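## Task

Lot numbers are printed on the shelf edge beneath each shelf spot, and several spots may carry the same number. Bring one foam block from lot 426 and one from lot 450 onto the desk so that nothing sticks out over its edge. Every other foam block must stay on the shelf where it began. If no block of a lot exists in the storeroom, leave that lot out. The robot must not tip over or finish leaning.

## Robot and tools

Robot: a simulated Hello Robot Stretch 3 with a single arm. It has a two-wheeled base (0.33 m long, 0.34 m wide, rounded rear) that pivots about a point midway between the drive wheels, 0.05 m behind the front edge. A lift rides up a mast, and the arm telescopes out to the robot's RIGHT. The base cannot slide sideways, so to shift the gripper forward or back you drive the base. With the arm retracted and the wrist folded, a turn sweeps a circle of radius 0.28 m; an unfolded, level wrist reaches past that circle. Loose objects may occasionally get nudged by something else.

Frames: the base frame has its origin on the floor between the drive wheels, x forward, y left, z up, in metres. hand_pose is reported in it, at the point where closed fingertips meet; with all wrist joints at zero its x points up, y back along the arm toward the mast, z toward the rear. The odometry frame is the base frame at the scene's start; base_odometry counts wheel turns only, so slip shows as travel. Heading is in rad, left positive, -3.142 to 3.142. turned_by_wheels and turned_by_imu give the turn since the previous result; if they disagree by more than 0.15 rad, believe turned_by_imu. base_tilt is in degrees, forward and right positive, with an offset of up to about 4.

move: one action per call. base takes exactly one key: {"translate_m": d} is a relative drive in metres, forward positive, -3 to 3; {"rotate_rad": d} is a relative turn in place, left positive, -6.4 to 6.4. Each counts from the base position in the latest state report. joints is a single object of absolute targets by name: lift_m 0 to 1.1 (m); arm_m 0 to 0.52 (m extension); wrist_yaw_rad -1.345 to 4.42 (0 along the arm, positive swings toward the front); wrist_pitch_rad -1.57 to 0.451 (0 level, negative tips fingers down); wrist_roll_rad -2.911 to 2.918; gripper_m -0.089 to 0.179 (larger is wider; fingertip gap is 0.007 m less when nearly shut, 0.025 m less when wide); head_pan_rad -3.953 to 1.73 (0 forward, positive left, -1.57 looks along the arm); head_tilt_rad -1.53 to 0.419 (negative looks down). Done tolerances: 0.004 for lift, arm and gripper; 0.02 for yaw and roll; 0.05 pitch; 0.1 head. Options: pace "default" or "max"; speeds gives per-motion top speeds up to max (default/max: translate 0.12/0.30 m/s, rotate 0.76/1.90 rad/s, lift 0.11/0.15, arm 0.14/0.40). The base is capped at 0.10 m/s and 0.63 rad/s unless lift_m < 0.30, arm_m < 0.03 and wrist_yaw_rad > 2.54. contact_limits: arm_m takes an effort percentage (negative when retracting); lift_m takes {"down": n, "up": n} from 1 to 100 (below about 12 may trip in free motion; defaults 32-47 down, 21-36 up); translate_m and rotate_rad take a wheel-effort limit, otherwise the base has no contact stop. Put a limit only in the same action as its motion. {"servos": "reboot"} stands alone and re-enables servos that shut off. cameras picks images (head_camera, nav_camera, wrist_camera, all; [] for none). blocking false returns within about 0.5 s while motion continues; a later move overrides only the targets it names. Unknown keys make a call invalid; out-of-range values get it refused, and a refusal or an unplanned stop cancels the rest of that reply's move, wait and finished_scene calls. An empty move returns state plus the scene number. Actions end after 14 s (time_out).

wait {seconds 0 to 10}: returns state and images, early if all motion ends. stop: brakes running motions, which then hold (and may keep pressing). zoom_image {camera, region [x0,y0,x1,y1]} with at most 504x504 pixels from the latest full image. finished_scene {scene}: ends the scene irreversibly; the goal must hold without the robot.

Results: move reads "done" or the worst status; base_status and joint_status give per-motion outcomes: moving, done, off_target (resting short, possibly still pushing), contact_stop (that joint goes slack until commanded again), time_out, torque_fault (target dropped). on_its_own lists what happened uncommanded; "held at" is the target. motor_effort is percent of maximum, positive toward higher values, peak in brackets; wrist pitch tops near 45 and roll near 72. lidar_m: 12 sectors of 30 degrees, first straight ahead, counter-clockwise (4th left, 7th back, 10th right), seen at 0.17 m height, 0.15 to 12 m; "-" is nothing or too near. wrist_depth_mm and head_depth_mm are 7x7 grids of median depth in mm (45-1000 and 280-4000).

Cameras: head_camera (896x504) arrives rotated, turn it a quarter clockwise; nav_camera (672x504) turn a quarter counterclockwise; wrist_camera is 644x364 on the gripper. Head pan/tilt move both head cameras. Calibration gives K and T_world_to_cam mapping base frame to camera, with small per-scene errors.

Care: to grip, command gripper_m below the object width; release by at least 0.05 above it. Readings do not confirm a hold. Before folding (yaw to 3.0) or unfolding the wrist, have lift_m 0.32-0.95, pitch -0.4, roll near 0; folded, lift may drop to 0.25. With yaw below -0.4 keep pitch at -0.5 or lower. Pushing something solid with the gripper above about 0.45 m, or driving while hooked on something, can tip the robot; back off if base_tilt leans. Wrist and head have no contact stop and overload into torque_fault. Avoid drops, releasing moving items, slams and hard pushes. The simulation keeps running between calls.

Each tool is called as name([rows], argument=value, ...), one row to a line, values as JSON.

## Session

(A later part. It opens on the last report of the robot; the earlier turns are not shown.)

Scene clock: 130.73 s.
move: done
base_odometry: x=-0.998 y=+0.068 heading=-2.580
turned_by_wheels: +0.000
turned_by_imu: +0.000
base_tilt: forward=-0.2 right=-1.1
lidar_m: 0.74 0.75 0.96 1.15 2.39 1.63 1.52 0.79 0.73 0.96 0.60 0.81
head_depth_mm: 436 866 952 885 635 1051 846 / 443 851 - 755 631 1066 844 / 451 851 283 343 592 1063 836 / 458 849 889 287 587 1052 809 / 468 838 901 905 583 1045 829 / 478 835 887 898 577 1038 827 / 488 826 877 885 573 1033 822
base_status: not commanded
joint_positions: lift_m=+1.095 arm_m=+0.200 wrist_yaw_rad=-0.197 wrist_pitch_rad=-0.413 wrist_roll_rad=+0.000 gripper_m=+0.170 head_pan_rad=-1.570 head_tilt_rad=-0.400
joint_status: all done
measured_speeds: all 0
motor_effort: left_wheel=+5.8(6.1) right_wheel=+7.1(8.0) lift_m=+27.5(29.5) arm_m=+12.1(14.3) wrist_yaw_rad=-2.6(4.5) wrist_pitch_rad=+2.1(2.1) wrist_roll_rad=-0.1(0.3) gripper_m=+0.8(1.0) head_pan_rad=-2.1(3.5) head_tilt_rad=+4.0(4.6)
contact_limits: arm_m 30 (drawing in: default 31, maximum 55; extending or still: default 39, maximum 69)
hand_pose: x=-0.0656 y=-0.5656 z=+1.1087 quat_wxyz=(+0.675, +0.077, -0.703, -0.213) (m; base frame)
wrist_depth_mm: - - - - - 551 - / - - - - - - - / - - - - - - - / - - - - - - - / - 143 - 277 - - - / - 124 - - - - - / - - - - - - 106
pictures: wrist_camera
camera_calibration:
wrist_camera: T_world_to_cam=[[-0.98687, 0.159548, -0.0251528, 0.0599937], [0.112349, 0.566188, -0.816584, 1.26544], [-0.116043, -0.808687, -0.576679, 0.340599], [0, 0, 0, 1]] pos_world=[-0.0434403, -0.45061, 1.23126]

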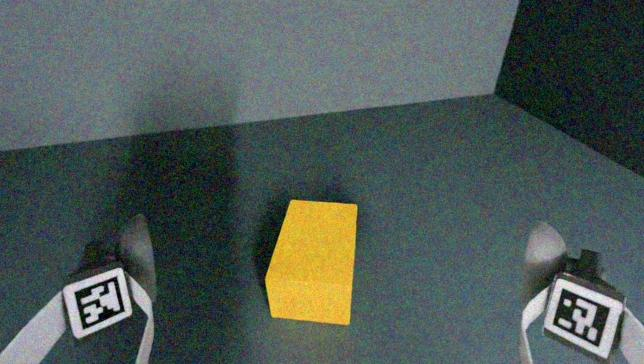

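move(joints={"arm_m":0.28}, contact_limits={"arm_m":30}, cameras=[])

move(joints={"lift_m":1.006}, contact_limits={"lift_m":{"down":14}}, speeds={"lift_m":0.05}, cameras=["wrist_camera"])

Scene clock: 145.13 s.
move: done
base_odometry: x=-0.998 y=+0.068 heading=-2.580
turned_by_wheels: +0.000
turned_by_imu: +0.000
base_tilt: forward=-0.1 right=-1.2
lidar_m: 0.74 0.75 0.96 1.15 2.39 1.62 1.52 0.79 0.73 0.96 0.60 0.81
head_depth_mm: 436 861 954 954 635 1047 850 / 444 792 338 809 630 1071 844 / 451 816 344 538 592 1058 836 / 458 843 362 679 586 1054 811 / 467 836 899 901 582 1046 830 / 477 827 890 898 576 1040 828 / 489 825 878 882 572 1032 824
base_status: not commanded
joint_positions: lift_m=+1.095 arm_m=+0.280 wrist_yaw_rad=-0.197 wrist_pitch_rad=-0.413 wrist_roll_rad=+0.000 gripper_m=+0.170 head_pan_rad=-1.570 head_tilt_rad=-0.400
joint_status: all done
measured_speeds: all 0
motor_effort: left_wheel=+5.5(6.1) right_wheel=+6.5(7.8) lift_m=+25.5(26.4) arm_m=+12.4(14.3) wrist_yaw_rad=-3.6(4.5) wrist_pitch_rad=+1.9(2.1) wrist_roll_rad=+0.2(0.3) gripper_m=+0.6(1.1) head_pan_rad=-2.4(3.0) head_tilt_rad=+3.6(4.5)
contact_limits: arm_m 30 (drawing in: default 31, maximum 55; extending or still: default 39, maximum 69)
hand_pose: x=-0.0656 y=-0.6456 z=+1.1087 quat_wxyz=(+0.675, +0.077, -0.703, -0.213) (m; base frame)
wrist_depth_mm: - - - - - - - / - - - - - 530 - / - - - - - - - / - - - - - - - / - 143 - - - - - / - 124 - - - - - / - - - 195 - - 106
pictures: none
No camera images: "cameras" was empty.

Scene clock: 147.43 s.
move: done
base_odometry: x=-0.998 y=+0.068 heading=-2.580
turned_by_wheels: +0.000
turned_by_imu: +0.000
base_tilt: forward=-0.3 right=-1.0
lidar_m: 0.74 0.76 0.96 1.15 2.39 1.62 1.52 0.79 0.73 0.96 0.60 0.81
head_depth_mm: 437 876 940 302 600 1044 849 / 443 869 920 366 598 1065 844 / 450 858 905 365 559 1060 838 / 459 846 913 389 552 1055 810 / 467 839 899 907 581 1046 830 / 479 834 891 895 576 1039 825 / 489 822 881 886 573 1035 825
base_status: not commanded
joint_positions: lift_m=+1.006 arm_m=+0.280 wrist_yaw_rad=-0.197 wrist_pitch_rad=-0.413 wrist_roll_rad=+0.000 gripper_m=+0.170 head_pan_rad=-1.570 head_tilt_rad=-0.400
joint_status: all done
measured_speeds: all 0
motor_effort: left_wheel=+5.8(6.2) right_wheel=+7.1(7.9) lift_m=+25.2(26.4) arm_m=+10.3(13.2) wrist_yaw_rad=-3.5(4.3) wrist_pitch_rad=+2.0(2.1) wrist_roll_rad=+0.1(0.3) gripper_m=+0.4(1.2) head_pan_rad=-2.0(3.0) head_tilt_rad=+2.7(4.1)
contact_limits: arm_m 30 (drawing in: default 31, maximum 55; extending or still: default 39, maximum 69); lift_m down 14 (down: maximum 72; up: maximum 65)
hand_pose: x=-0.0656 y=-0.6456 z=+1.0197 quat_wxyz=(+0.675, +0.077, -0.703, -0.213) (m; base frame)
wrist_depth_mm: - - - - - - - / - - - - - - - / - - - - - - - / - - - 174 - - - / - 143 - 149 149 - - / - 124 132 127 130 134 - / 152 156 155 138 150 157 106
pictures: wrist_camera
camera_calibration:
wrist_camera: T_world_to_cam=[[-0.98687, 0.159548, -0.0251528, 0.070519], [0.112349, 0.566188, -0.816584, 1.23806], [-0.116043, -0.808687, -0.576679, 0.22458], [0, 0, 0, 1]] pos_world=[-0.0434403, -0.53061, 1.14226]

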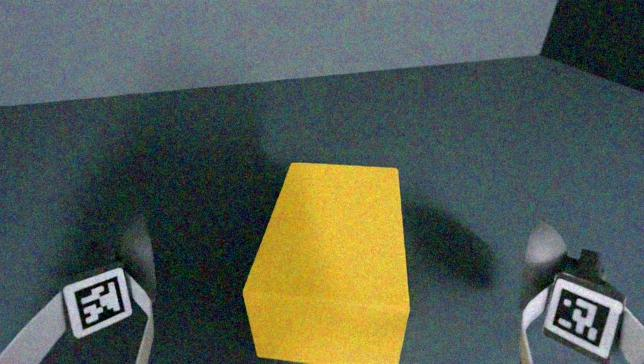

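move(joints={"gripper_m":0.03}, cameras=[])

move(joints={"lift_m":1.09}, speeds={"lift_m":0.05}, cameras=["wrist_camera"])

move(joints={"arm_m":0.0}, cameras=["wrist_camera"])

Scene clock: 154.87 s.
move: done
base_odometry: x=-0.998 y=+0.068 heading=-2.580
turned_by_wheels: +0.000
turned_by_imu: +0.000
base_tilt: forward=-0.2 right=-1.2
lidar_m: 0.74 0.76 0.96 1.15 2.39 1.62 1.52 0.79 0.73 0.96 0.60 0.81
head_depth_mm: 437 877 938 302 601 1052 846 / 443 870 919 365 598 1062 844 / 451 857 907 365 559 1057 840 / 458 851 909 389 552 1051 811 / 468 842 899 906 582 1048 828 / 478 832 892 897 578 1041 825 / 488 824 878 887 573 1036 824
base_status: not commanded
joint_positions: lift_m=+1.006 arm_m=+0.280 wrist_yaw_rad=-0.197 wrist_pitch_rad=-0.413 wrist_roll_rad=+0.000 gripper_m=+0.031 head_pan_rad=-1.570 head_tilt_rad=-0.400
joint_status: all done
measured_speeds: all 0
motor_effort: left_wheel=+5.4(6.0) right_wheel=+6.6(7.8) lift_m=+27.2(29.8) arm_m=+4.9(7.1) wrist_yaw_rad=-2.9(4.1) wrist_pitch_rad=+2.1(2.1) wrist_roll_rad=+0.1(0.3) gripper_m=-15.1(87.0) head_pan_rad=-2.0(2.6) head_tilt_rad=+2.8(3.8)
contact_limits: arm_m 30 (drawing in: default 31, maximum 55; extending or still: default 39, maximum 69); lift_m down 14 (down: maximum 72; up: maximum 65)
hand_pose: x=-0.0656 y=-0.6456 z=+1.0197 quat_wxyz=(+0.675, +0.077, -0.703, -0.213) (m; base frame)
wrist_depth_mm: - - - - - - - / - - - - - - - / - - - - - - - / - - - 180 180 - - / - - 152 149 149 - - / - - 131 129 127 121 - / 160 115 154 144 151 150 161
pictures: none
No camera images: "cameras" was empty.

Scene clock: 157.07 s.
move: done
base_odometry: x=-0.998 y=+0.068 heading=-2.580
turned_by_wheels: +0.000
turned_by_imu: +0.000
base_tilt: forward=-0.1 right=-1.2
lidar_m: 0.74 0.75 0.96 1.15 2.39 1.63 1.52 0.79 0.73 0.96 0.60 0.81
head_depth_mm: 437 869 953 959 636 1049 847 / 443 848 345 869 630 1069 844 / 451 839 343 483 594 1063 839 / 459 846 363 740 587 1054 812 / 467 840 897 907 581 1046 828 / 477 830 886 894 577 1042 825 / 489 823 878 885 573 1040 823
base_status: not commanded
joint_positions: lift_m=+1.090 arm_m=+0.280 wrist_yaw_rad=-0.197 wrist_pitch_rad=-0.414 wrist_roll_rad=+0.000 gripper_m=+0.031 head_pan_rad=-1.570 head_tilt_rad=-0.400
joint_status: all done
measured_speeds: all 0
motor_effort: left_wheel=+4.9(5.9) right_wheel=+6.9(7.6) lift_m=+27.6(32.4) arm_m=+1.8(4.9) wrist_yaw_rad=-3.5(4.0) wrist_pitch_rad=+2.2(2.3) wrist_roll_rad=+0.2(0.3) gripper_m=-13.8(14.7) head_pan_rad=-2.1(2.8) head_tilt_rad=+2.9(3.8)
contact_limits: arm_m 30 (drawing in: default 31, maximum 55; extending or still: default 39, maximum 69)
hand_pose: x=-0.0656 y=-0.6454 z=+1.1035 quat_wxyz=(+0.675, +0.077, -0.703, -0.213) (m; base frame)
wrist_depth_mm: - - - - - - - / - - - - - 536 - / - - - - - - - / - - - 181 180 - - / - - 153 150 148 - - / - - 130 131 126 - - / - - - 142 - 108 -
pictures: wrist_camera
camera_calibration:
wrist_camera: T_world_to_cam=[[-0.986824, 0.159827, -0.0251794, 0.0728123], [0.112655, 0.567018, -0.815965, 1.30627], [-0.116136, -0.80805, -0.577553, 0.274368], [0, 0, 0, 1]] pos_world=[-0.0434404, -0.530611, 1.22616]

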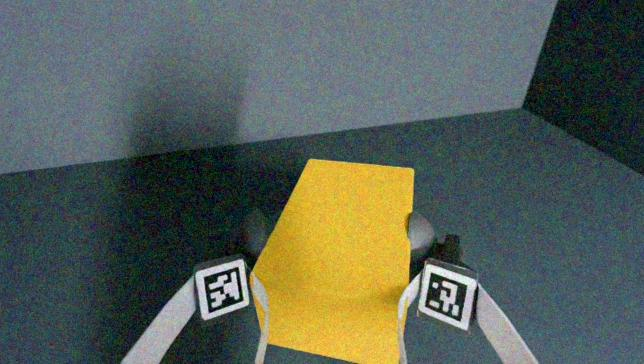

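Scene clock: 160.33 s.
move: done
base_odometry: x=-0.998 y=+0.068 heading=-2.580
turned_by_wheels: +0.000
turned_by_imu: +0.000
base_tilt: forward=-0.3 right=-1.2
lidar_m: 0.74 0.75 0.96 1.15 2.40 1.62 1.52 0.79 0.73 0.96 0.60 0.81
head_depth_mm: 437 872 - - - - - / 442 867 - - - - - / 450 864 - - - - - / 457 850 907 917 617 1095 - / 469 844 900 908 582 1050 832 / 477 831 891 895 577 1041 827 / 488 826 880 886 573 1036 823
base_status: not commanded
joint_positions: lift_m=+1.090 arm_m=+0.001 wrist_yaw_rad=-0.197 wrist_pitch_rad=-0.415 wrist_roll_rad=+0.000 gripper_m=+0.031 head_pan_rad=-1.570 head_tilt_rad=-0.400
joint_status: all done
measured_speeds: all 0
motor_effort: left_wheel=+5.1(5.9) right_wheel=+6.9(7.8) lift_m=+26.3(27.7) arm_m=-11.8(14.5) wrist_yaw_rad=-2.0(4.0) wrist_pitch_rad=+2.2(2.4) wrist_roll_rad=+0.0(0.3) gripper_m=-13.9(14.4) head_pan_rad=-1.8(2.5) head_tilt_rad=+2.8(3.6)
hand_pose: x=-0.0656 y=-0.3660 z=+1.1034 quat_wxyz=(+0.675, +0.077, -0.703, -0.213) (m; base frame)
wrist_depth_mm: - - - - - - - / - - - - - - - / - - - - - - - / - - - 182 181 - - / - - 153 150 149 - - / - - 130 131 126 - - / - - - 142 - 109 -
pictures: wrist_camera
camera_calibration:
wrist_camera: T_world_to_cam=[[-0.986812, 0.159896, -0.0252155, 0.0282186], [0.112756, 0.56723, -0.815804, 1.1477], [-0.116141, -0.807888, -0.577779, 0.500455], [0, 0, 0, 1]] pos_world=[-0.0434404, -0.251212, 1.22616]

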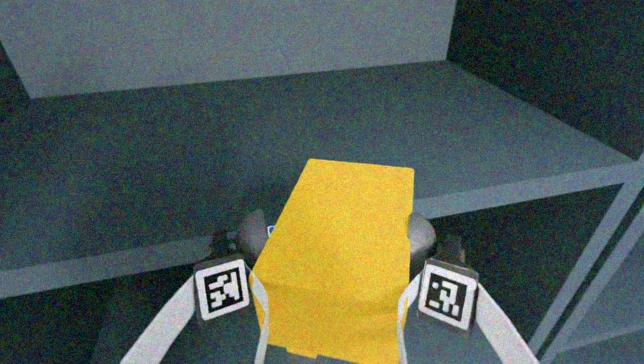

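move(joints={"wrist_yaw_rad":1.6,"lift_m":0.97}, cameras=[])

move(base={"rotate_rad":2.01}, joints={"head_pan_rad":-0.4,"head_tilt_rad":-0.5}, cameras=["nav_camera","head_camera"])

Scene clock: 191.40 s.
move: done
base_odometry: x=-0.998 y=+0.068 heading=-2.580
turned_by_wheels: +0.000
turned_by_imu: +0.000
base_tilt: forward=-0.4 right=-1.2
lidar_m: 0.74 0.76 0.95 1.15 2.39 1.62 1.52 0.79 0.73 0.96 0.60 0.81
head_depth_mm: 435 880 943 959 637 1153 - / 443 867 930 947 630 1105 - / 450 859 919 935 594 1096 - / 458 850 911 920 586 1057 832 / 467 840 898 907 582 1046 829 / 476 832 890 898 578 1040 827 / 488 824 880 887 574 1035 827
base_status: not commanded
joint_positions: lift_m=+0.970 arm_m=+0.001 wrist_yaw_rad=+1.597 wrist_pitch_rad=-0.415 wrist_roll_rad=+0.000 gripper_m=+0.031 head_pan_rad=-1.570 head_tilt_rad=-0.400
joint_status: all done
measured_speeds: all 0
motor_effort: left_wheel=+5.5(5.7) right_wheel=+6.6(8.0) lift_m=+23.9(27.2) arm_m=-5.9(8.6) wrist_yaw_rad=+2.1(5.6) wrist_pitch_rad=+2.5(2.5) wrist_roll_rad=-0.1(0.3) gripper_m=-13.9(14.4) head_pan_rad=-1.5(2.3) head_tilt_rad=+2.3(3.3)
hand_pose: x=+0.2033 y=-0.1398 z=+0.9833 quat_wxyz=(+0.588, +0.597, -0.378, +0.394) (m; base frame)
wrist_depth_mm: - - - 615 - - - / - - - 655 - - - / - - - 741 - - - / - - - 182 180 - - / - - 154 150 148 - 951 / - - 130 131 126 - - / - - - 144 - - -
pictures: none
No camera images: "cameras" was empty.

Scene clock: 195.70 s.
move: done
base_odometry: x=-0.998 y=+0.068 heading=-0.570
turned_by_wheels: +2.010
turned_by_imu: +1.977
base_tilt: forward=-0.3 right=-1.2
lidar_m: 2.73 1.70 1.52 1.52 0.93 0.96 0.60 0.61 0.74 0.75 0.90 1.15
head_depth_mm: 1764 1753 1749 1379 1739 1575 1332 / 2408 2376 2173 1365 2036 1580 308 / 3109 3355 2367 1340 1397 1517 307 / 3115 3369 2357 1331 1983 1533 332 / 3106 3386 3639 1493 2054 1584 1301 / 3093 3303 3572 2888 2041 1591 1295 / 3093 3302 3589 2846 2018 1569 1283
base_status: done
joint_positions: lift_m=+0.970 arm_m=+0.001 wrist_yaw_rad=+1.597 wrist_pitch_rad=-0.415 wrist_roll_rad=+0.000 gripper_m=+0.031 head_pan_rad=-0.400 head_tilt_rad=-0.500
joint_status: all done
measured_speeds: all 0
motor_effort: left_wheel=-8.6(12.3) right_wheel=+8.9(13.1) lift_m=+28.4(30.0) arm_m=-12.2(12.7) wrist_yaw_rad=+1.6(3.4) wrist_pitch_rad=+2.4(2.4) wrist_roll_rad=+0.2(0.3) gripper_m=-13.7(14.4) head_pan_rad=-3.3(4.4) head_tilt_rad=-4.1(7.4)
hand_pose: x=+0.2033 y=-0.1397 z=+0.9833 quat_wxyz=(+0.588, +0.597, -0.378, +0.394) (m; base frame)
wrist_depth_mm: - - - - - - - / - - - - - - - / - - - - - - - / - - - 182 - - - / - - 159 150 154 - - / - - 130 131 126 - - / - - - 143 - - -
pictures: head_camera (sideways), nav_camera (sideways)
camera_calibration:
head_camera: T_world_to_cam=[[-0.416302, 0.125655, -0.900502, 1.18979], [0.414441, 0.907757, -0.0649283, 0.0816381], [0.809278, -0.400234, -0.429978, 0.510273], [0, 0, 0, 1]] pos_world=[0.0485253, -0.0193823, 1.29611]
nav_camera: T_world_to_cam=[[0.426736, -0.161871, 0.889772, -1.11739], [-0.373724, -0.92748, 0.0105075, 0.038811], [0.823545, -0.337013, -0.456285, 0.542082], [0, 0, 0, 1]] pos_world=[0.0449049, 0.0378126, 1.24116]

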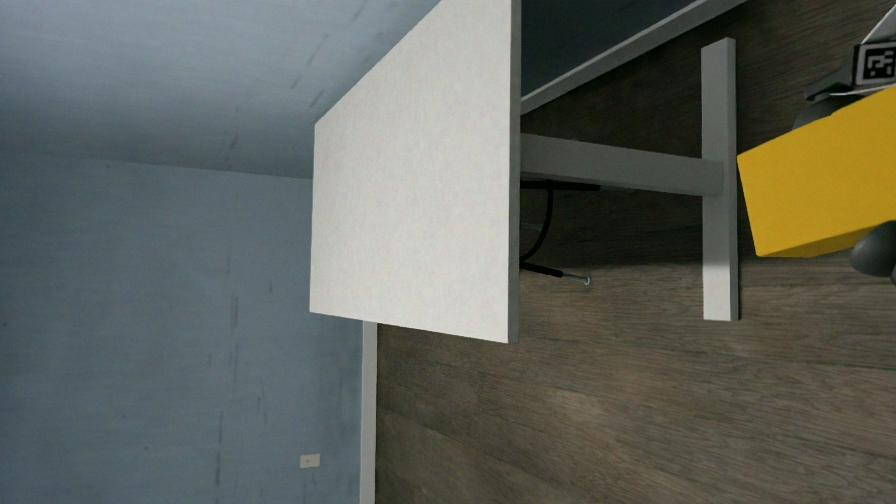

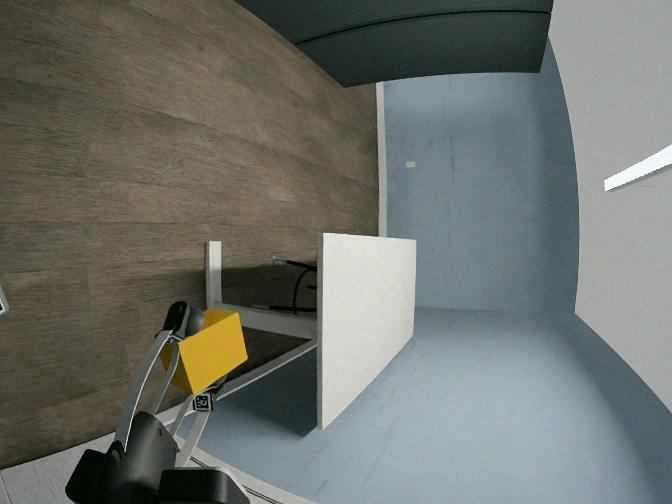

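move(base={"rotate_rad":0.05}, cameras=[])

move(base={"translate_m":1.3}, cameras=[])

move(base={"translate_m":0.3}, cameras=[])

move(base={"rotate_rad":-0.33}, joints={"head_pan_rad":-1.57}, cameras=["nav_camera","head_camera"])

Scene clock: 221.47 s.
move: done
base_odometry: x=-0.998 y=+0.068 heading=-0.521
turned_by_wheels: +0.050
turned_by_imu: +0.049
base_tilt: forward=-0.3 right=-1.2
lidar_m: 2.54 1.65 1.52 1.53 0.78 0.96 0.60 0.83 0.74 0.75 0.93 1.15
head_depth_mm: 2019 2021 1965 1373 1877 1634 1324 / 2939 2841 2422 1355 1873 1524 309 / 3124 3398 2374 1344 1935 1499 306 / 3103 3407 2318 1325 1966 1599 332 / 3095 3323 3615 2745 2046 1587 1295 / 3113 3342 3642 2907 2025 1587 1292 / 3118 3340 3625 2834 2026 1579 1284
base_status: done
joint_positions: lift_m=+0.970 arm_m=+0.001 wrist_yaw_rad=+1.597 wrist_pitch_rad=-0.415 wrist_roll_rad=+0.000 gripper_m=+0.031 head_pan_rad=-0.400 head_tilt_rad=-0.500
joint_status: not commanded
measured_speeds: all 0
motor_effort: left_wheel=-8.6(12.0) right_wheel=+7.8(11.9) lift_m=+26.7(27.3) arm_m=-8.5(9.6) wrist_yaw_rad=+1.5(2.8) wrist_pitch_rad=+2.4(2.4) wrist_roll_rad=-0.1(0.3) gripper_m=-13.6(14.3) head_pan_rad=-2.8(3.5) head_tilt_rad=-4.7(5.2)
hand_pose: x=+0.2033 y=-0.1397 z=+0.9833 quat_wxyz=(+0.588, +0.597, -0.378, +0.394) (m; base frame)
wrist_depth_mm: - - - - - - - / - - - - - - - / - - - - - - - / - - - 183 - - - / - - 159 150 155 - - / - - 130 131 126 - - / - - - 144 - - -
pictures: none
No camera images: "cameras" was empty.

Scene clock: 235.60 s.
move: done
base_odometry: x=+0.130 y=-0.578 heading=-0.521
turned_by_wheels: +0.000
turned_by_imu: +0.000
base_tilt: forward=-0.3 right=-1.2
lidar_m: 1.74 1.13 1.04 1.05 1.31 1.71 1.88 1.33 0.76 0.87 0.75 2.57
head_depth_mm: 2157 2344 2545 2559 2023 1583 1328 / 2157 2306 2538 2698 2111 1624 308 / 2139 2320 2516 2679 2093 1616 306 / 2129 2313 2495 2703 2090 1594 332 / 2119 2299 2508 2651 2070 1590 1299 / 2132 2278 2494 2625 2040 1581 1298 / 2132 2299 2502 2659 2048 1575 1281
base_status: done
joint_positions: lift_m=+0.970 arm_m=+0.001 wrist_yaw_rad=+1.597 wrist_pitch_rad=-0.415 wrist_roll_rad=+0.000 gripper_m=+0.031 head_pan_rad=-0.400 head_tilt_rad=-0.500
joint_status: not commanded
measured_speeds: all 0
motor_effort: left_wheel=+2.2(7.3) right_wheel=+9.4(14.5) lift_m=+25.4(26.5) arm_m=+4.0(9.0) wrist_yaw_rad=+1.7(3.8) wrist_pitch_rad=+2.4(2.5) wrist_roll_rad=+0.1(0.3) gripper_m=-13.8(14.5) head_pan_rad=-2.3(3.6) head_tilt_rad=-4.0(5.1)
hand_pose: x=+0.2033 y=-0.1397 z=+0.9833 quat_wxyz=(+0.588, +0.597, -0.378, +0.394) (m; base frame)
wrist_depth_mm: - - - - - - - / - - - - - - - / - - - - - - - / - - - 182 - - - / - - 159 150 154 - - / - - 130 131 127 - - / - - - 143 - - -
pictures: none
No camera images: "cameras" was empty.

Scene clock: 239.73 s.
move: done
base_odometry: x=+0.390 y=-0.728 heading=-0.521
turned_by_wheels: +0.000
turned_by_imu: +0.000
base_tilt: forward=-0.4 right=-1.1
lidar_m: 1.55 1.01 0.93 0.94 1.17 1.97 2.18 1.48 0.92 0.72 1.26 2.29
head_depth_mm: 1917 2068 2254 2502 2107 1627 1319 / 1909 2071 2265 2484 2109 1621 308 / 1921 2059 2237 2476 2100 1601 306 / 1885 2053 2236 2452 2055 1610 332 / 1896 2062 2226 2452 2062 1590 1297 / 1897 2064 2231 2445 2056 1587 1290 / 1902 2047 2218 2432 2033 1578 1289
base_status: done
joint_positions: lift_m=+0.970 arm_m=+0.001 wrist_yaw_rad=+1.597 wrist_pitch_rad=-0.415 wrist_roll_rad=+0.000 gripper_m=+0.031 head_pan_rad=-0.400 head_tilt_rad=-0.500
joint_status: not commanded
measured_speeds: all 0
motor_effort: left_wheel=+3.0(8.7) right_wheel=+8.0(13.2) lift_m=+25.1(26.0) arm_m=+7.3(7.9) wrist_yaw_rad=+1.8(3.3) wrist_pitch_rad=+2.4(2.5) wrist_roll_rad=+0.2(0.4) gripper_m=-13.9(14.5) head_pan_rad=-2.1(3.1) head_tilt_rad=-3.7(4.7)
hand_pose: x=+0.2033 y=-0.1397 z=+0.9833 quat_wxyz=(+0.588, +0.597, -0.378, +0.394) (m; base frame)
wrist_depth_mm: - - - - - - - / - - - - - - - / - - - - - - - / - - - 182 - - - / - - 159 150 155 - - / - - 130 131 126 - - / - - - 144 - - -
pictures: none
No camera images: "cameras" was empty.

Scene clock: 241.77 s.
move: done
base_odometry: x=+0.390 y=-0.728 heading=-0.850
turned_by_wheels: -0.330
turned_by_imu: -0.325
base_tilt: forward=-0.3 right=-1.2
lidar_m: 2.29 1.25 0.95 0.93 0.98 1.40 1.98 1.79 0.93 0.72 0.98 2.05
head_depth_mm: 1107 1197 1304 1373 1003 - - / 1112 1205 1306 1371 952 - - / 1116 1207 1313 1345 939 800 - / 1120 1203 1316 1334 934 770 1331 / 1127 1215 1324 1317 929 762 1270 / 1129 1220 1337 1303 919 759 1230 / 1132 1222 1336 1290 911 781 1355
base_status: done
joint_positions: lift_m=+0.970 arm_m=+0.001 wrist_yaw_rad=+1.597 wrist_pitch_rad=-0.415 wrist_roll_rad=+0.000 gripper_m=+0.031 head_pan_rad=-1.578 head_tilt_rad=-0.500
joint_status: all done
measured_speeds: translate_m=+0.000 rotate_rad=+0.000 lift_m=+0.000 arm_m=+0.000 wrist_yaw_rad=+0.000 wrist_pitch_rad=+0.000 wrist_roll_rad=+0.000 head_pan_rad=+0.024 head_tilt_rad=+0.000
motor_effort: left_wheel=+9.0(12.0) right_wheel=-9.2(12.5) lift_m=+25.1(26.5) arm_m=+9.3(9.3) wrist_yaw_rad=+1.5(3.1) wrist_pitch_rad=+2.3(2.5) wrist_roll_rad=-0.1(0.3) gripper_m=-13.8(14.2) head_pan_rad=+3.5(5.2) head_tilt_rad=-3.3(4.3)
hand_pose: x=+0.2033 y=-0.1397 z=+0.9833 quat_wxyz=(+0.588, +0.597, -0.378, +0.394) (m; base frame)
wrist_depth_mm: - - - - - - - / - - - - - - - / - - - - - - - / - - - 182 - - - / - - 159 150 154 - - / - - 130 131 126 - - / - - - 144 - - -
pictures: head_camera (sideways), nav_camera (sideways)
camera_calibration:
head_camera: T_world_to_cam=[[-0.0430206, 0.432705, -0.900509, 1.18754], [0.997242, -0.0359662, -0.0649241, 0.0780527], [-0.0604808, -0.900818, -0.429964, 0.515522], [0, 0, 0, 1]] pos_world=[0.00443055, -0.0466562, 1.29612]
nav_camera: T_world_to_cam=[[0.013612, -0.456206, 0.88977, -1.1149], [-0.999901, -0.00934276, 0.0105065, 0.0425701], [0.00351977, -0.889825, -0.456288, 0.547023], [0, 0, 0, 1]] pos_world=[0.0558165, -0.0214711, 1.24116]

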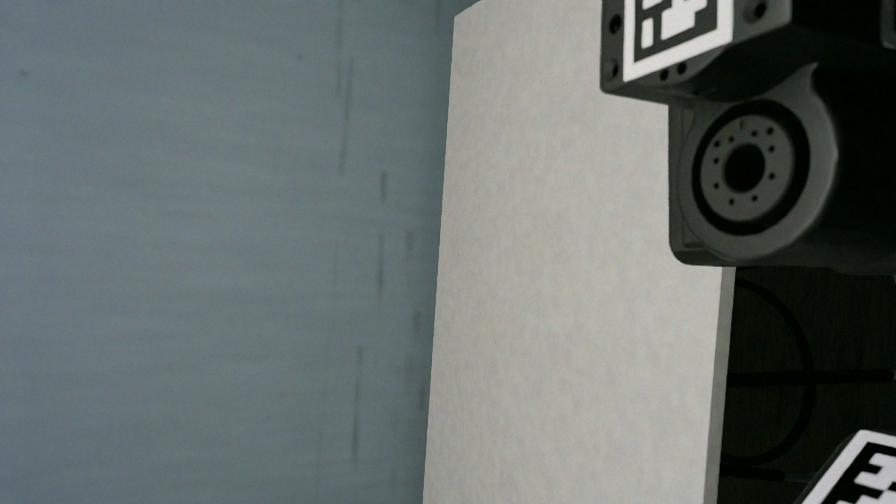

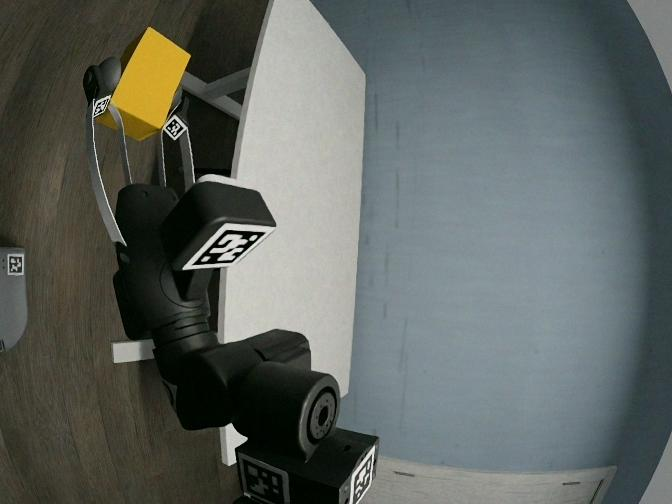

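move(joints={"wrist_yaw_rad":0.1}, cameras=[])

move(joints={"arm_m":0.39}, cameras=[])

move(joints={"lift_m":0.79}, contact_limits={"lift_m":{"down":14}}, cameras=["head_camera"])

move(joints={"lift_m":0.69}, contact_limits={"lift_m":{"down":13}}, speeds={"lift_m":0.03}, cameras=["head_camera","wrist_camera"])

Scene clock: 251.47 s.
move: done
base_odometry: x=+0.390 y=-0.728 heading=-0.850
turned_by_wheels: +0.000
turned_by_imu: +0.000
base_tilt: forward=-0.3 right=-1.3
lidar_m: 2.29 1.25 0.95 0.93 0.98 1.40 1.98 1.80 0.93 0.72 0.98 2.04
head_depth_mm: 1105 1197 1292 1366 1002 - - / 1118 1200 1298 1366 946 - - / 1116 1204 1314 1344 976 - - / 1120 1214 1318 1330 977 - - / 1127 1222 1325 1313 929 411 1263 / 1133 1222 1337 1307 919 761 1260 / 1135 1228 1336 1282 913 779 1291
base_status: not commanded
joint_positions: lift_m=+0.970 arm_m=+0.001 wrist_yaw_rad=+0.103 wrist_pitch_rad=-0.415 wrist_roll_rad=+0.000 gripper_m=+0.031 head_pan_rad=-1.570 head_tilt_rad=-0.500
joint_status: all done
measured_speeds: all 0
motor_effort: left_wheel=+8.4(8.9) right_wheel=-9.4(10.2) lift_m=+26.4(27.0) arm_m=+9.9(10.8) wrist_yaw_rad=-2.5(6.6) wrist_pitch_rad=+2.4(2.5) wrist_roll_rad=+0.2(0.3) gripper_m=-14.0(14.3) head_pan_rad=+3.2(3.8) head_tilt_rad=-3.2(3.8)
hand_pose: x=+0.0016 y=-0.3691 z=+0.9833 quat_wxyz=(+0.699, +0.181, -0.683, -0.110) (m; base frame)
wrist_depth_mm: - - - - - - - / - - - - - - - / - - - - - - - / - - - 181 179 - - / - - 154 150 149 - - / - - 130 131 126 - - / - - - 144 - 120 -
pictures: none
No camera images: "cameras" was empty.

Scene clock: 255.53 s.
move: done
base_odometry: x=+0.390 y=-0.728 heading=-0.850
turned_by_wheels: +0.000
turned_by_imu: +0.000
base_tilt: forward=-0.2 right=-1.2
lidar_m: 2.29 1.25 0.95 0.93 0.98 1.41 1.97 1.79 0.92 0.72 0.98 2.04
head_depth_mm: 1101 1193 1295 296 915 733 1319 / 1109 1204 1253 478 946 753 1248 / 1116 1204 486 1140 939 749 1307 / 1123 1208 1263 588 933 769 1302 / 1125 1214 1329 1311 926 764 1299 / 1130 1221 1338 1302 919 760 1257 / 1140 1228 1342 1282 911 782 1289
base_status: not commanded
joint_positions: lift_m=+0.970 arm_m=+0.390 wrist_yaw_rad=+0.103 wrist_pitch_rad=-0.415 wrist_roll_rad=+0.000 gripper_m=+0.031 head_pan_rad=-1.570 head_tilt_rad=-0.500
joint_status: all done
measured_speeds: all 0
motor_effort: left_wheel=+8.2(9.1) right_wheel=-9.3(10.4) lift_m=+26.9(27.2) arm_m=+12.9(15.1) wrist_yaw_rad=-3.2(4.6) wrist_pitch_rad=+2.4(2.4) wrist_roll_rad=-0.2(0.3) gripper_m=-14.0(14.4) head_pan_rad=+3.6(4.1) head_tilt_rad=-2.6(4.0)
hand_pose: x=+0.0016 y=-0.7585 z=+0.9833 quat_wxyz=(+0.699, +0.181, -0.683, -0.110) (m; base frame)
wrist_depth_mm: - - - - - - - / - - - - - - - / - - - - - - - / - - - 181 180 - - / - - 154 150 149 - - / - - 130 131 126 - - / - - - 142 - 109 -
pictures: none
No camera images: "cameras" was empty.

Scene clock: 258.00 s.
move: done
base_odometry: x=+0.390 y=-0.728 heading=-0.850
turned_by_wheels: +0.000
turned_by_imu: +0.000
base_tilt: forward=-0.4 right=-1.1
lidar_m: 2.29 1.25 0.95 0.93 0.98 1.40 1.97 1.80 0.93 0.72 0.98 2.04
head_depth_mm: 1104 1193 1297 1370 953 731 315 / 1114 1202 1303 1360 839 373 1216 / 1112 1205 1310 1350 555 747 1305 / 1117 1207 1317 1327 581 768 1304 / 1128 1215 1324 1317 892 765 1289 / 1127 1224 1333 1297 922 759 1262 / 1135 1235 1343 1292 913 781 1292
base_status: not commanded
joint_positions: lift_m=+0.790 arm_m=+0.390 wrist_yaw_rad=+0.103 wrist_pitch_rad=-0.415 wrist_roll_rad=+0.000 gripper_m=+0.031 head_pan_rad=-1.570 head_tilt_rad=-0.500
joint_status: all done
measured_speeds: all 0
motor_effort: left_wheel=+8.6(8.9) right_wheel=-9.4(10.4) lift_m=+24.6(28.8) arm_m=+12.5(13.3) wrist_yaw_rad=-2.5(4.6) wrist_pitch_rad=+2.2(2.5) wrist_roll_rad=+0.1(0.3) gripper_m=-13.6(14.5) head_pan_rad=+3.1(3.8) head_tilt_rad=-2.5(3.7)
contact_limits: lift_m down 14 (down: maximum 72; up: maximum 65)
hand_pose: x=+0.0016 y=-0.7585 z=+0.8033 quat_wxyz=(+0.699, +0.181, -0.683, -0.110) (m; base frame)
wrist_depth_mm: - - - - - - - / - - - - - - - / - - - - - - - / - - - 181 180 - - / - - 153 150 149 - - / - - 130 131 126 - - / - - - 142 - 109 -
pictures: head_camera (sideways)
camera_calibration:
head_camera: T_world_to_cam=[[-0.0466602, 0.432318, -0.900513, 1.18756], [0.997508, -0.02759, -0.0649314, 0.0780424], [-0.0529161, -0.901299, -0.429953, 0.515477], [0, 0, 0, 1]] pos_world=[0.00484105, -0.0466526, 1.29612]

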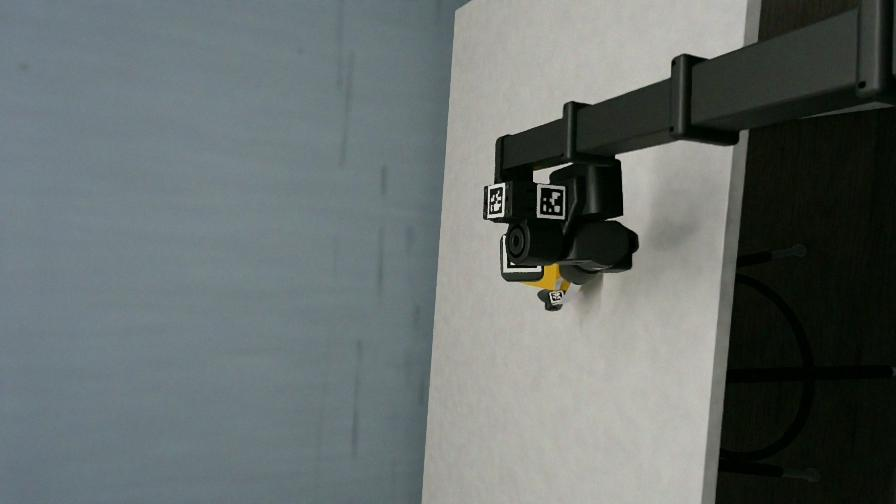

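Scene clock: 261.77 s.
move: done
base_odometry: x=+0.390 y=-0.728 heading=-0.851
turned_by_wheels: +0.000
turned_by_imu: -0.001
base_tilt: forward=-0.8 right=-1.9
lidar_m: 2.29 1.25 0.95 0.93 0.98 1.40 1.98 1.80 0.93 0.72 0.98 2.04
head_depth_mm: 1115 1203 1307 1379 971 764 1331 / 1122 1210 1319 1382 963 711 398 / 1129 1216 1329 1387 954 604 1282 / 1132 1227 1321 1366 708 707 1311 / 1136 1230 1331 1349 943 773 1284 / 1147 1234 1347 1343 943 772 1269 / 1150 1243 1349 1328 932 794 1272
base_status: not commanded
joint_positions: lift_m=+0.690 arm_m=+0.390 wrist_yaw_rad=+0.106 wrist_pitch_rad=-0.310 wrist_roll_rad=+0.001 gripper_m=+0.031 head_pan_rad=-1.570 head_tilt_rad=-0.500
joint_status: all done
measured_speeds: all 0
on_its_own: wrist_pitch_rad is at rest, and its effort (-17.0) is outside its rest range (-8 to +12)
motor_effort: left_wheel=+1.2(8.9) right_wheel=-3.5(10.2) lift_m=+11.2(26.6) arm_m=+10.3(12.8) wrist_yaw_rad=-6.9(7.1) wrist_pitch_rad=-17.0(17.3) wrist_roll_rad=-0.5(0.8) gripper_m=-13.6(14.4) head_pan_rad=+3.1(3.6) head_tilt_rad=-2.6(3.7)
contact_limits: lift_m down 13 (down: maximum 72; up: maximum 65)
hand_pose: x=+0.0036 y=-0.7703 z=+0.7276 quat_wxyz=(+0.703, +0.146, -0.692, -0.072) (m; base frame)
wrist_depth_mm: - - - - - - - / - - - - - - - / - - - - - - - / - - - 171 169 - - / - - 147 139 138 - - / - - 130 124 123 - - / - 98 128 135 128 107 -
pictures: head_camera (sideways), wrist_camera
camera_calibration:
head_camera: T_world_to_cam=[[-0.0466602, 0.432318, -0.900513, 1.18756], [0.997508, -0.02759, -0.0649314, 0.0780424], [-0.0529161, -0.901299, -0.429953, 0.515477], [0, 0, 0, 1]] pos_world=[0.00484105, -0.0466526, 1.29612]
wrist_camera: T_world_to_cam=[[-0.98925, -0.14447, -0.0226548, -0.0846671], [-0.0511689, 0.487093, -0.87185, 1.04238], [0.136991, -0.861318, -0.489249, -0.141856], [0, 0, 0, 1]] pos_world=[-0.0109866, -0.642149, 0.837475]

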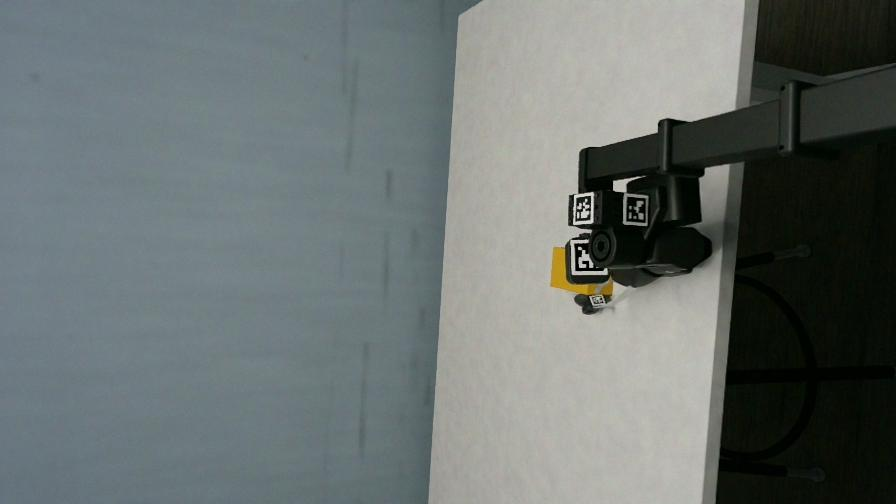

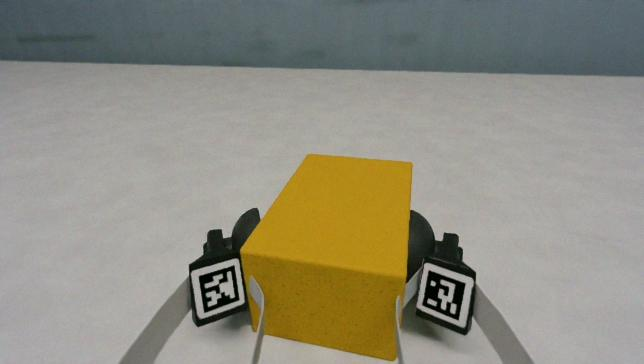

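move(joints={"lift_m":0.722}, speeds={"lift_m":0.03}, cameras=["wrist_camera"])

move(joints={"gripper_m":0.15}, cameras=["wrist_camera"])

move(joints={"lift_m":0.92}, speeds={"lift_m":0.08}, cameras=["wrist_camera"])

move(joints={"arm_m":0,"head_pan_rad":-1.57,"head_tilt_rad":-0.5})

Scene clock: 305.30 s.
move: done
base_odometry: x=+0.390 y=-0.728 heading=-0.851
turned_by_wheels: +0.000
turned_by_imu: +0.000
base_tilt: forward=-0.3 right=-1.2
lidar_m: 2.29 1.25 0.95 0.93 0.98 1.40 1.98 1.80 0.92 0.72 0.98 2.04
head_depth_mm: 1107 1189 1298 1361 952 756 1324 / 1110 1190 1307 1370 946 485 375 / 1112 1206 1311 1350 593 699 1311 / 1121 1215 1317 1325 686 721 1303 / 1129 1212 1325 1310 922 764 1289 / 1128 1218 1328 1306 922 761 1259 / 1140 1232 1337 1284 910 779 1291
base_status: not commanded
joint_positions: lift_m=+0.722 arm_m=+0.390 wrist_yaw_rad=+0.102 wrist_pitch_rad=-0.389 wrist_roll_rad=+0.001 gripper_m=+0.031 head_pan_rad=-1.570 head_tilt_rad=-0.500
joint_status: all done
measured_speeds: all 0
motor_effort: left_wheel=+0.9(1.6) right_wheel=-4.1(4.5) lift_m=+27.7(28.8) arm_m=+5.1(5.9) wrist_yaw_rad=-1.7(7.3) wrist_pitch_rad=-2.5(17.0) wrist_roll_rad=-0.5(0.8) gripper_m=-13.8(14.1) head_pan_rad=+2.4(3.1) head_tilt_rad=-2.3(3.2)
hand_pose: x=+0.0018 y=-0.7617 z=+0.7412 quat_wxyz=(+0.700, +0.172, -0.686, -0.101) (m; base frame)
wrist_depth_mm: - - - - - - - / - - - - - - - / - - - - - - - / - - - 165 163 - - / - - 153 138 138 - - / - - 130 125 123 - - / - - - 137 - 109 -
pictures: wrist_camera
camera_calibration:
wrist_camera: T_world_to_cam=[[-0.989993, -0.138767, -0.0256454, -0.0783302], [-0.0561915, 0.554346, -0.830387, 1.07041], [0.129447, -0.820636, -0.556597, -0.0465439], [0, 0, 0, 1]] pos_world=[-0.0113732, -0.642446, 0.860943]

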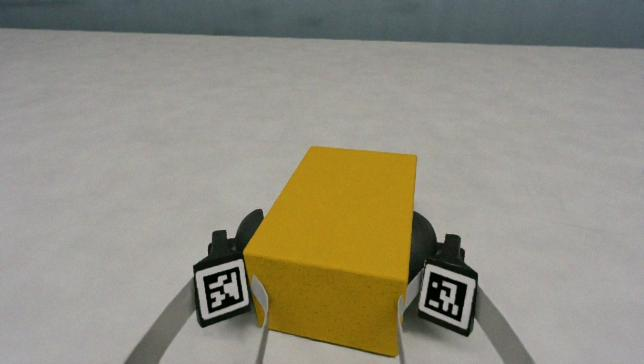

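Scene clock: 307.03 s.
move: done
base_odometry: x=+0.390 y=-0.728 heading=-0.851
turned_by_wheels: +0.000
turned_by_imu: +0.000
base_tilt: forward=-0.3 right=-1.1
lidar_m: 2.30 1.25 0.95 0.93 0.98 1.40 1.98 1.80 0.92 0.72 0.98 2.04
head_depth_mm: 1104 1193 1304 1359 952 755 1320 / 1111 1199 1304 1361 945 485 376 / 1117 1205 1320 1340 593 701 1310 / 1121 1207 1321 1333 690 718 1312 / 1124 1218 1324 1314 923 764 1300 / 1130 1223 1333 1294 919 759 1257 / 1136 1227 1345 1287 908 783 1287
base_status: not commanded
joint_positions: lift_m=+0.722 arm_m=+0.390 wrist_yaw_rad=+0.104 wrist_pitch_rad=-0.402 wrist_roll_rad=+0.001 gripper_m=+0.150 head_pan_rad=-1.570 head_tilt_rad=-0.500
joint_status: all done
measured_speeds: all 0
motor_effort: left_wheel=+0.8(1.3) right_wheel=-3.9(4.8) lift_m=+22.8(27.6) arm_m=+3.8(5.2) wrist_yaw_rad=-4.5(5.4) wrist_pitch_rad=+0.0(2.6) wrist_roll_rad=-0.5(0.7) gripper_m=+1.5(83.1) head_pan_rad=+2.4(2.9) head_tilt_rad=-2.0(3.1)
hand_pose: x=+0.0020 y=-0.7601 z=+0.7383 quat_wxyz=(+0.699, +0.177, -0.685, -0.105) (m; base frame)
wrist_depth_mm: - - - - - - - / - - - - - - - / - - - - - - - / - - - 161 160 - - / - 146 - 137 132 - - / - 125 - 127 119 121 - / - 119 - 140 - - -
pictures: wrist_camera
camera_calibration:
wrist_camera: T_world_to_cam=[[-0.989761, -0.14033, -0.0260863, -0.0787953], [-0.0584084, 0.564958, -0.823049, 1.06968], [0.130236, -0.813099, -0.56737, -0.0333006], [0, 0, 0, 1]] pos_world=[-0.0111731, -0.642461, 0.859454]

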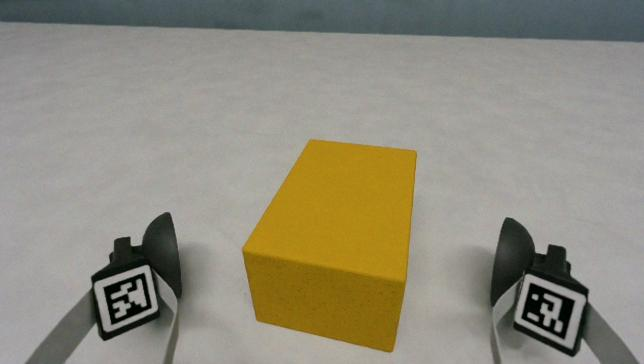

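Scene clock: 310.20 s.
move: done
base_odometry: x=+0.390 y=-0.728 heading=-0.851
turned_by_wheels: +0.000
turned_by_imu: +0.000
base_tilt: forward=-0.3 right=-1.2
lidar_m: 2.29 1.25 0.95 0.93 0.98 1.40 1.98 1.80 0.93 0.72 0.98 2.05
head_depth_mm: 1104 1190 1298 1360 306 - 1293 / 1112 1199 1297 413 841 750 1248 / 1115 1201 1280 503 939 748 1305 / 1123 1211 1316 523 863 767 1303 / 1126 1217 1327 1318 925 759 1290 / 1131 1227 1330 1302 916 761 1254 / 1138 1227 1341 1290 908 781 1281
base_status: not commanded
joint_positions: lift_m=+0.920 arm_m=+0.390 wrist_yaw_rad=+0.103 wrist_pitch_rad=-0.412 wrist_roll_rad=+0.001 gripper_m=+0.150 head_pan_rad=-1.570 head_tilt_rad=-0.500
joint_status: all done
measured_speeds: all 0
motor_effort: left_wheel=+1.1(1.2) right_wheel=-3.9(4.8) lift_m=+29.6(32.1) arm_m=+3.0(4.9) wrist_yaw_rad=-3.3(4.8) wrist_pitch_rad=+1.8(1.8) wrist_roll_rad=-0.5(0.8) gripper_m=+0.2(1.4) head_pan_rad=+2.2(3.0) head_tilt_rad=-2.3(3.2)
hand_pose: x=+0.0016 y=-0.7589 z=+0.9340 quat_wxyz=(+0.699, +0.180, -0.684, -0.109) (m; base frame)
wrist_depth_mm: - - - - - - - / - - - - - - - / - - - - - - - / - - - - - - - / - 146 - - - 140 - / - 126 - - - 124 - / - 118 - - - - 111
pictures: wrist_camera
camera_calibration:
wrist_camera: T_world_to_cam=[[-0.989967, -0.138796, -0.026472, -0.0723637], [-0.0584923, 0.573098, -0.817397, 1.23109], [0.128622, -0.807647, -0.575467, 0.0905157], [0, 0, 0, 1]] pos_world=[-0.0112708, -0.642474, 1.05646]

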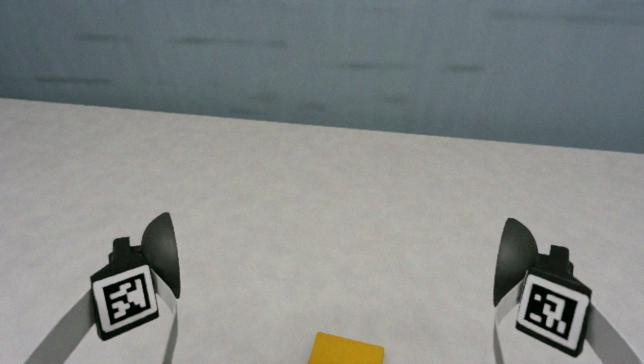

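Scene clock: 314.27 s.
move: done
base_odometry: x=+0.390 y=-0.728 heading=-0.851
turned_by_wheels: +0.000
turned_by_imu: +0.000
base_tilt: forward=-0.2 right=-1.2
lidar_m: 2.29 1.25 0.95 0.93 0.98 1.40 1.98 1.80 0.93 0.72 0.98 2.03
head_depth_mm: 1102 1194 1295 1366 956 754 - / 1108 1198 1301 1368 946 754 - / 1115 1203 1317 1347 942 746 - / 1120 1207 1315 1339 896 768 - / 1123 1216 1328 1317 926 765 1269 / 1135 1222 1328 1301 918 733 1257 / 1131 1231 1348 1287 910 783 1283
base_status: not commanded
joint_positions: lift_m=+0.920 arm_m=+0.001 wrist_yaw_rad=+0.103 wrist_pitch_rad=-0.412 wrist_roll_rad=+0.001 gripper_m=+0.150 head_pan_rad=-1.570 head_tilt_rad=-0.500
joint_status: all done
measured_speeds: all 0
motor_effort: left_wheel=+0.7(1.5) right_wheel=-3.4(5.1) lift_m=+26.2(29.9) arm_m=-12.2(13.9) wrist_yaw_rad=-3.1(4.6) wrist_pitch_rad=+2.0(2.0) wrist_roll_rad=-0.4(0.8) gripper_m=+0.9(1.2) head_pan_rad=+2.1(2.8) head_tilt_rad=-1.7(3.0)
hand_pose: x=+0.0016 y=-0.3695 z=+0.9339 quat_wxyz=(+0.698, +0.180, -0.684, -0.109) (m; base frame)
wrist_depth_mm: - - - - - - - / - - - - - - - / - - - - - - - / - - - - - - - / - 146 - - - 140 - / - 125 - - - 124 - / - - - - - - 111
pictures: head_camera (sideways), nav_camera (sideways), wrist_camera
camera_calibration:
head_camera: T_world_to_cam=[[-0.0466602, 0.432318, -0.900513, 1.18756], [0.997508, -0.02759, -0.0649314, 0.0780424], [-0.0529161, -0.901299, -0.429953, 0.515477], [0, 0, 0, 1]] pos_world=[0.00484105, -0.0466526, 1.29612]
nav_camera: T_world_to_cam=[[0.0173981, -0.456099, 0.889759, -1.11488], [-0.999789, -0.0176331, 0.0105107, 0.042632], [0.0108953, -0.889754, -0.45631, 0.547064], [0, 0, 0, 1]] pos_world=[0.0560594, -0.0209898, 1.24116]
wrist_camera: T_world_to_cam=[[-0.989966, -0.138788, -0.0265417, -0.0182438], [-0.0584853, 0.573443, -0.817155, 1.00768], [0.128632, -0.807404, -0.575806, 0.405376], [0, 0, 0, 1]] pos_world=[-0.0112708, -0.253074, 1.05636]

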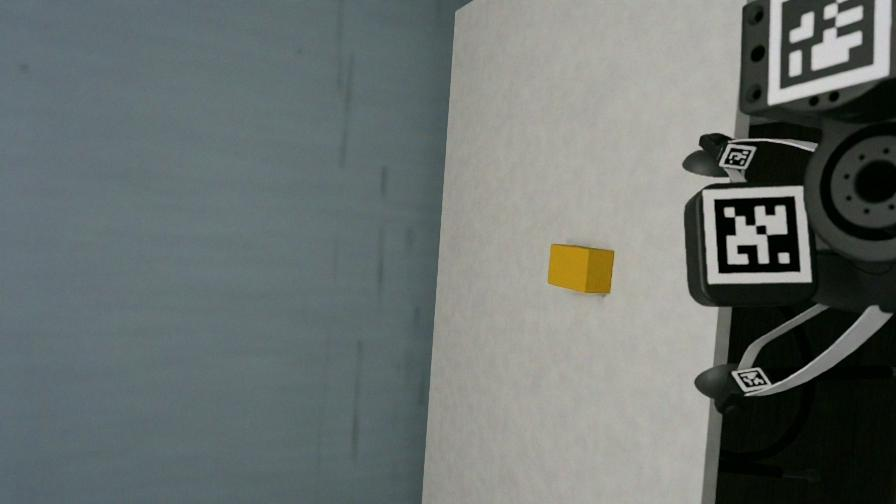

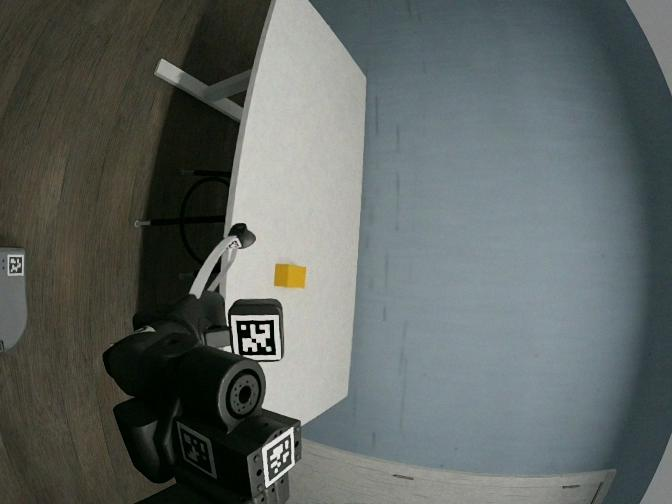

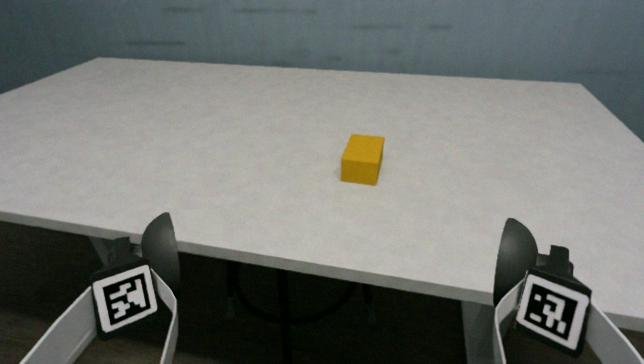

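move(joints={"wrist_yaw_rad":3.0,"gripper_m":0.04,"wrist_pitch_rad":-0.4,"head_pan_rad":0,"head_tilt_rad":-0.2}, cameras=[])

move(joints={"lift_m":0.27}, pace="max", cameras=["nav_camera"])

move(joints={"head_pan_rad":1.2}, cameras=["nav_camera"])

Scene clock: 322.87 s.
move: done
base_odometry: x=+0.390 y=-0.728 heading=-0.851
turned_by_wheels: +0.000
turned_by_imu: +0.000
base_tilt: forward=-0.3 right=-1.2
lidar_m: 2.29 1.25 0.95 0.93 0.98 1.40 1.98 1.80 0.92 0.72 0.98 2.04
head_depth_mm: 2048 2086 2166 2226 2289 2333 1752 / 2044 2102 2147 2226 2275 2331 1740 / 2054 2103 2170 2256 2317 2345 1733 / 2070 2119 2193 2247 2313 2326 1722 / 2105 2130 2210 2280 2303 2342 1699 / 2081 2148 2205 2282 2349 2320 1711 / 2089 2136 2203 2279 2368 2307 1703
base_status: not commanded
joint_positions: lift_m=+0.920 arm_m=+0.001 wrist_yaw_rad=+2.997 wrist_pitch_rad=-0.412 wrist_roll_rad=+0.001 gripper_m=+0.040 head_pan_rad=+0.006 head_tilt_rad=-0.197
joint_status: all done
measured_speeds: all 0
motor_effort: left_wheel=+1.0(1.4) right_wheel=-4.0(5.0) lift_m=+29.1(29.9) arm_m=-11.6(12.9) wrist_yaw_rad=+2.2(5.7) wrist_pitch_rad=+1.8(5.6) wrist_roll_rad=-0.5(0.8) gripper_m=+0.3(80.3) head_pan_rad=-3.3(5.2) head_tilt_rad=+2.3(7.5)
hand_pose: x=+0.0112 y=+0.0772 z=+0.9339 quat_wxyz=(+0.195, +0.701, +0.095, +0.680) (m; base frame)
wrist_depth_mm: - 137 - - - - - / - 147 176 - - - - / - 162 - - - - - / - 186 - - - - - / - - 202 - - - - / - - 126 - 129 - - / - - 259 - - - -
pictures: none
No camera images: "cameras" was empty.

Scene clock: 328.00 s.
move: done
base_odometry: x=+0.390 y=-0.728 heading=-0.851
turned_by_wheels: +0.000
turned_by_imu: +0.000
base_tilt: forward=-0.3 right=-1.1
lidar_m: 2.30 1.25 0.95 0.93 0.98 1.40 1.98 1.80 0.92 0.72 0.98 2.04
head_depth_mm: 2038 2108 2154 2204 2311 2335 1728 / 2046 2111 2172 2245 2292 2326 1727 / 2067 2094 2170 2261 2316 2327 1730 / 2053 2126 2175 2245 2326 2330 1706 / 2071 2135 2179 2260 2325 2321 1725 / 2090 2140 2210 2262 2354 2305 1705 / 2097 2159 2215 2295 2348 2295 1709
base_status: not commanded
joint_positions: lift_m=+0.270 arm_m=+0.001 wrist_yaw_rad=+2.997 wrist_pitch_rad=-0.414 wrist_roll_rad=+0.001 gripper_m=+0.040 head_pan_rad=+0.000 head_tilt_rad=-0.200
joint_status: all done
measured_speeds: all 0
motor_effort: left_wheel=+0.4(1.5) right_wheel=-3.6(5.1) lift_m=+26.4(29.2) arm_m=-9.5(12.3) wrist_yaw_rad=+2.1(3.5) wrist_pitch_rad=+2.1(2.2) wrist_roll_rad=-0.5(0.8) gripper_m=+0.6(0.9) head_pan_rad=-2.8(3.8) head_tilt_rad=-2.4(4.0)
hand_pose: x=+0.0111 y=+0.0770 z=+0.2836 quat_wxyz=(+0.195, +0.701, +0.095, +0.679) (m; base frame)
wrist_depth_mm: - 137 - - - - - / - 148 175 - - - - / 904 162 845 889 875 858 853 / 700 186 648 692 685 685 676 / 582 573 202 558 545 567 562 / 498 498 126 289 129 490 482 / 271 270 247 259 405 424 424
pictures: nav_camera (sideways)
camera_calibration:
nav_camera: T_world_to_cam=[[0.172833, 0.0170815, 0.984803, -1.2399], [0.0128994, -0.999803, 0.0150779, 0.0304224], [0.984867, 0.0100974, -0.17302, 0.172427], [0, 0, 0, 1]] pos_world=[0.0440854, 0.0498547, 1.25043]

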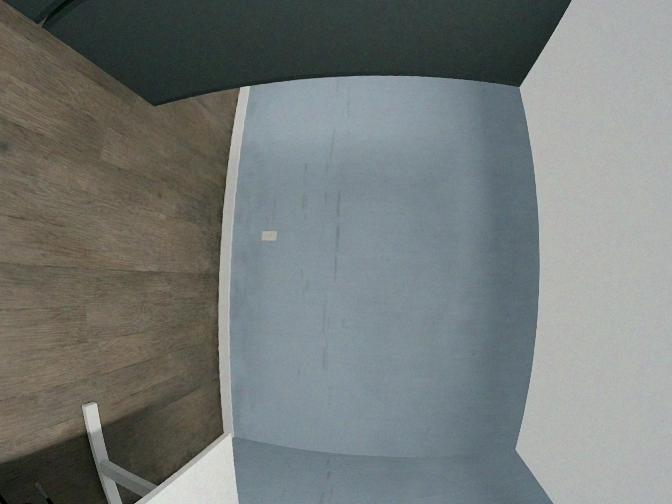

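Scene clock: 329.13 s.
move: done
base_odometry: x=+0.390 y=-0.728 heading=-0.851
turned_by_wheels: +0.000
turned_by_imu: +0.000
base_tilt: forward=-0.2 right=-1.2
lidar_m: 2.29 1.25 0.95 0.93 0.98 1.40 1.98 1.80 0.93 0.72 0.98 2.04
head_depth_mm: 955 990 1028 1058 1099 1146 1189 / 923 949 986 1017 1055 1092 1133 / 896 921 948 980 1014 1049 1088 / 860 886 913 942 977 1014 1050 / 834 857 882 911 938 971 1004 / 803 829 850 876 907 932 966 / 786 804 824 848 873 900 926
base_status: not commanded
joint_positions: lift_m=+0.270 arm_m=+0.001 wrist_yaw_rad=+2.997 wrist_pitch_rad=-0.414 wrist_roll_rad=+0.001 gripper_m=+0.040 head_pan_rad=+1.227 head_tilt_rad=-0.200
joint_status: all done
measured_speeds: all 0
motor_effort: left_wheel=+0.8(1.5) right_wheel=-4.4(4.6) lift_m=+29.7(29.8) arm_m=-8.8(10.0) wrist_yaw_rad=+2.1(3.5) wrist_pitch_rad=+2.2(2.2) wrist_roll_rad=-0.5(0.7) gripper_m=+0.8(0.8) head_pan_rad=-1.3(5.3) head_tilt_rad=-2.8(3.4)
hand_pose: x=+0.0111 y=+0.0770 z=+0.2836 quat_wxyz=(+0.195, +0.701, +0.095, +0.679) (m; base frame)
wrist_depth_mm: - 137 - - - - - / - 147 175 - - - - / 897 161 841 893 878 865 856 / 710 186 649 694 697 682 685 / 591 563 202 559 549 563 560 / 498 503 127 288 129 489 480 / 264 269 248 258 403 425 423
pictures: nav_camera (sideways)
camera_calibration:
nav_camera: T_world_to_cam=[[0.0421218, 0.168492, 0.984803, -1.2391], [0.945728, -0.324609, 0.0150877, 0.0247819], [0.322218, 0.93072, -0.173021, 0.176464], [0, 0, 0, 1]] pos_world=[-0.0281036, 0.0525852, 1.25043]

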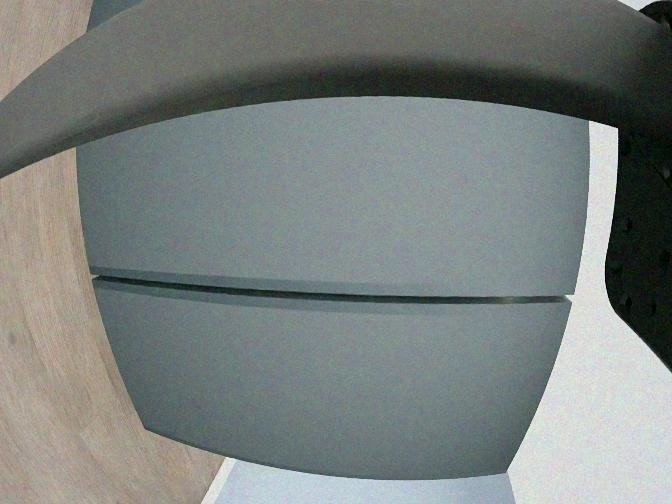

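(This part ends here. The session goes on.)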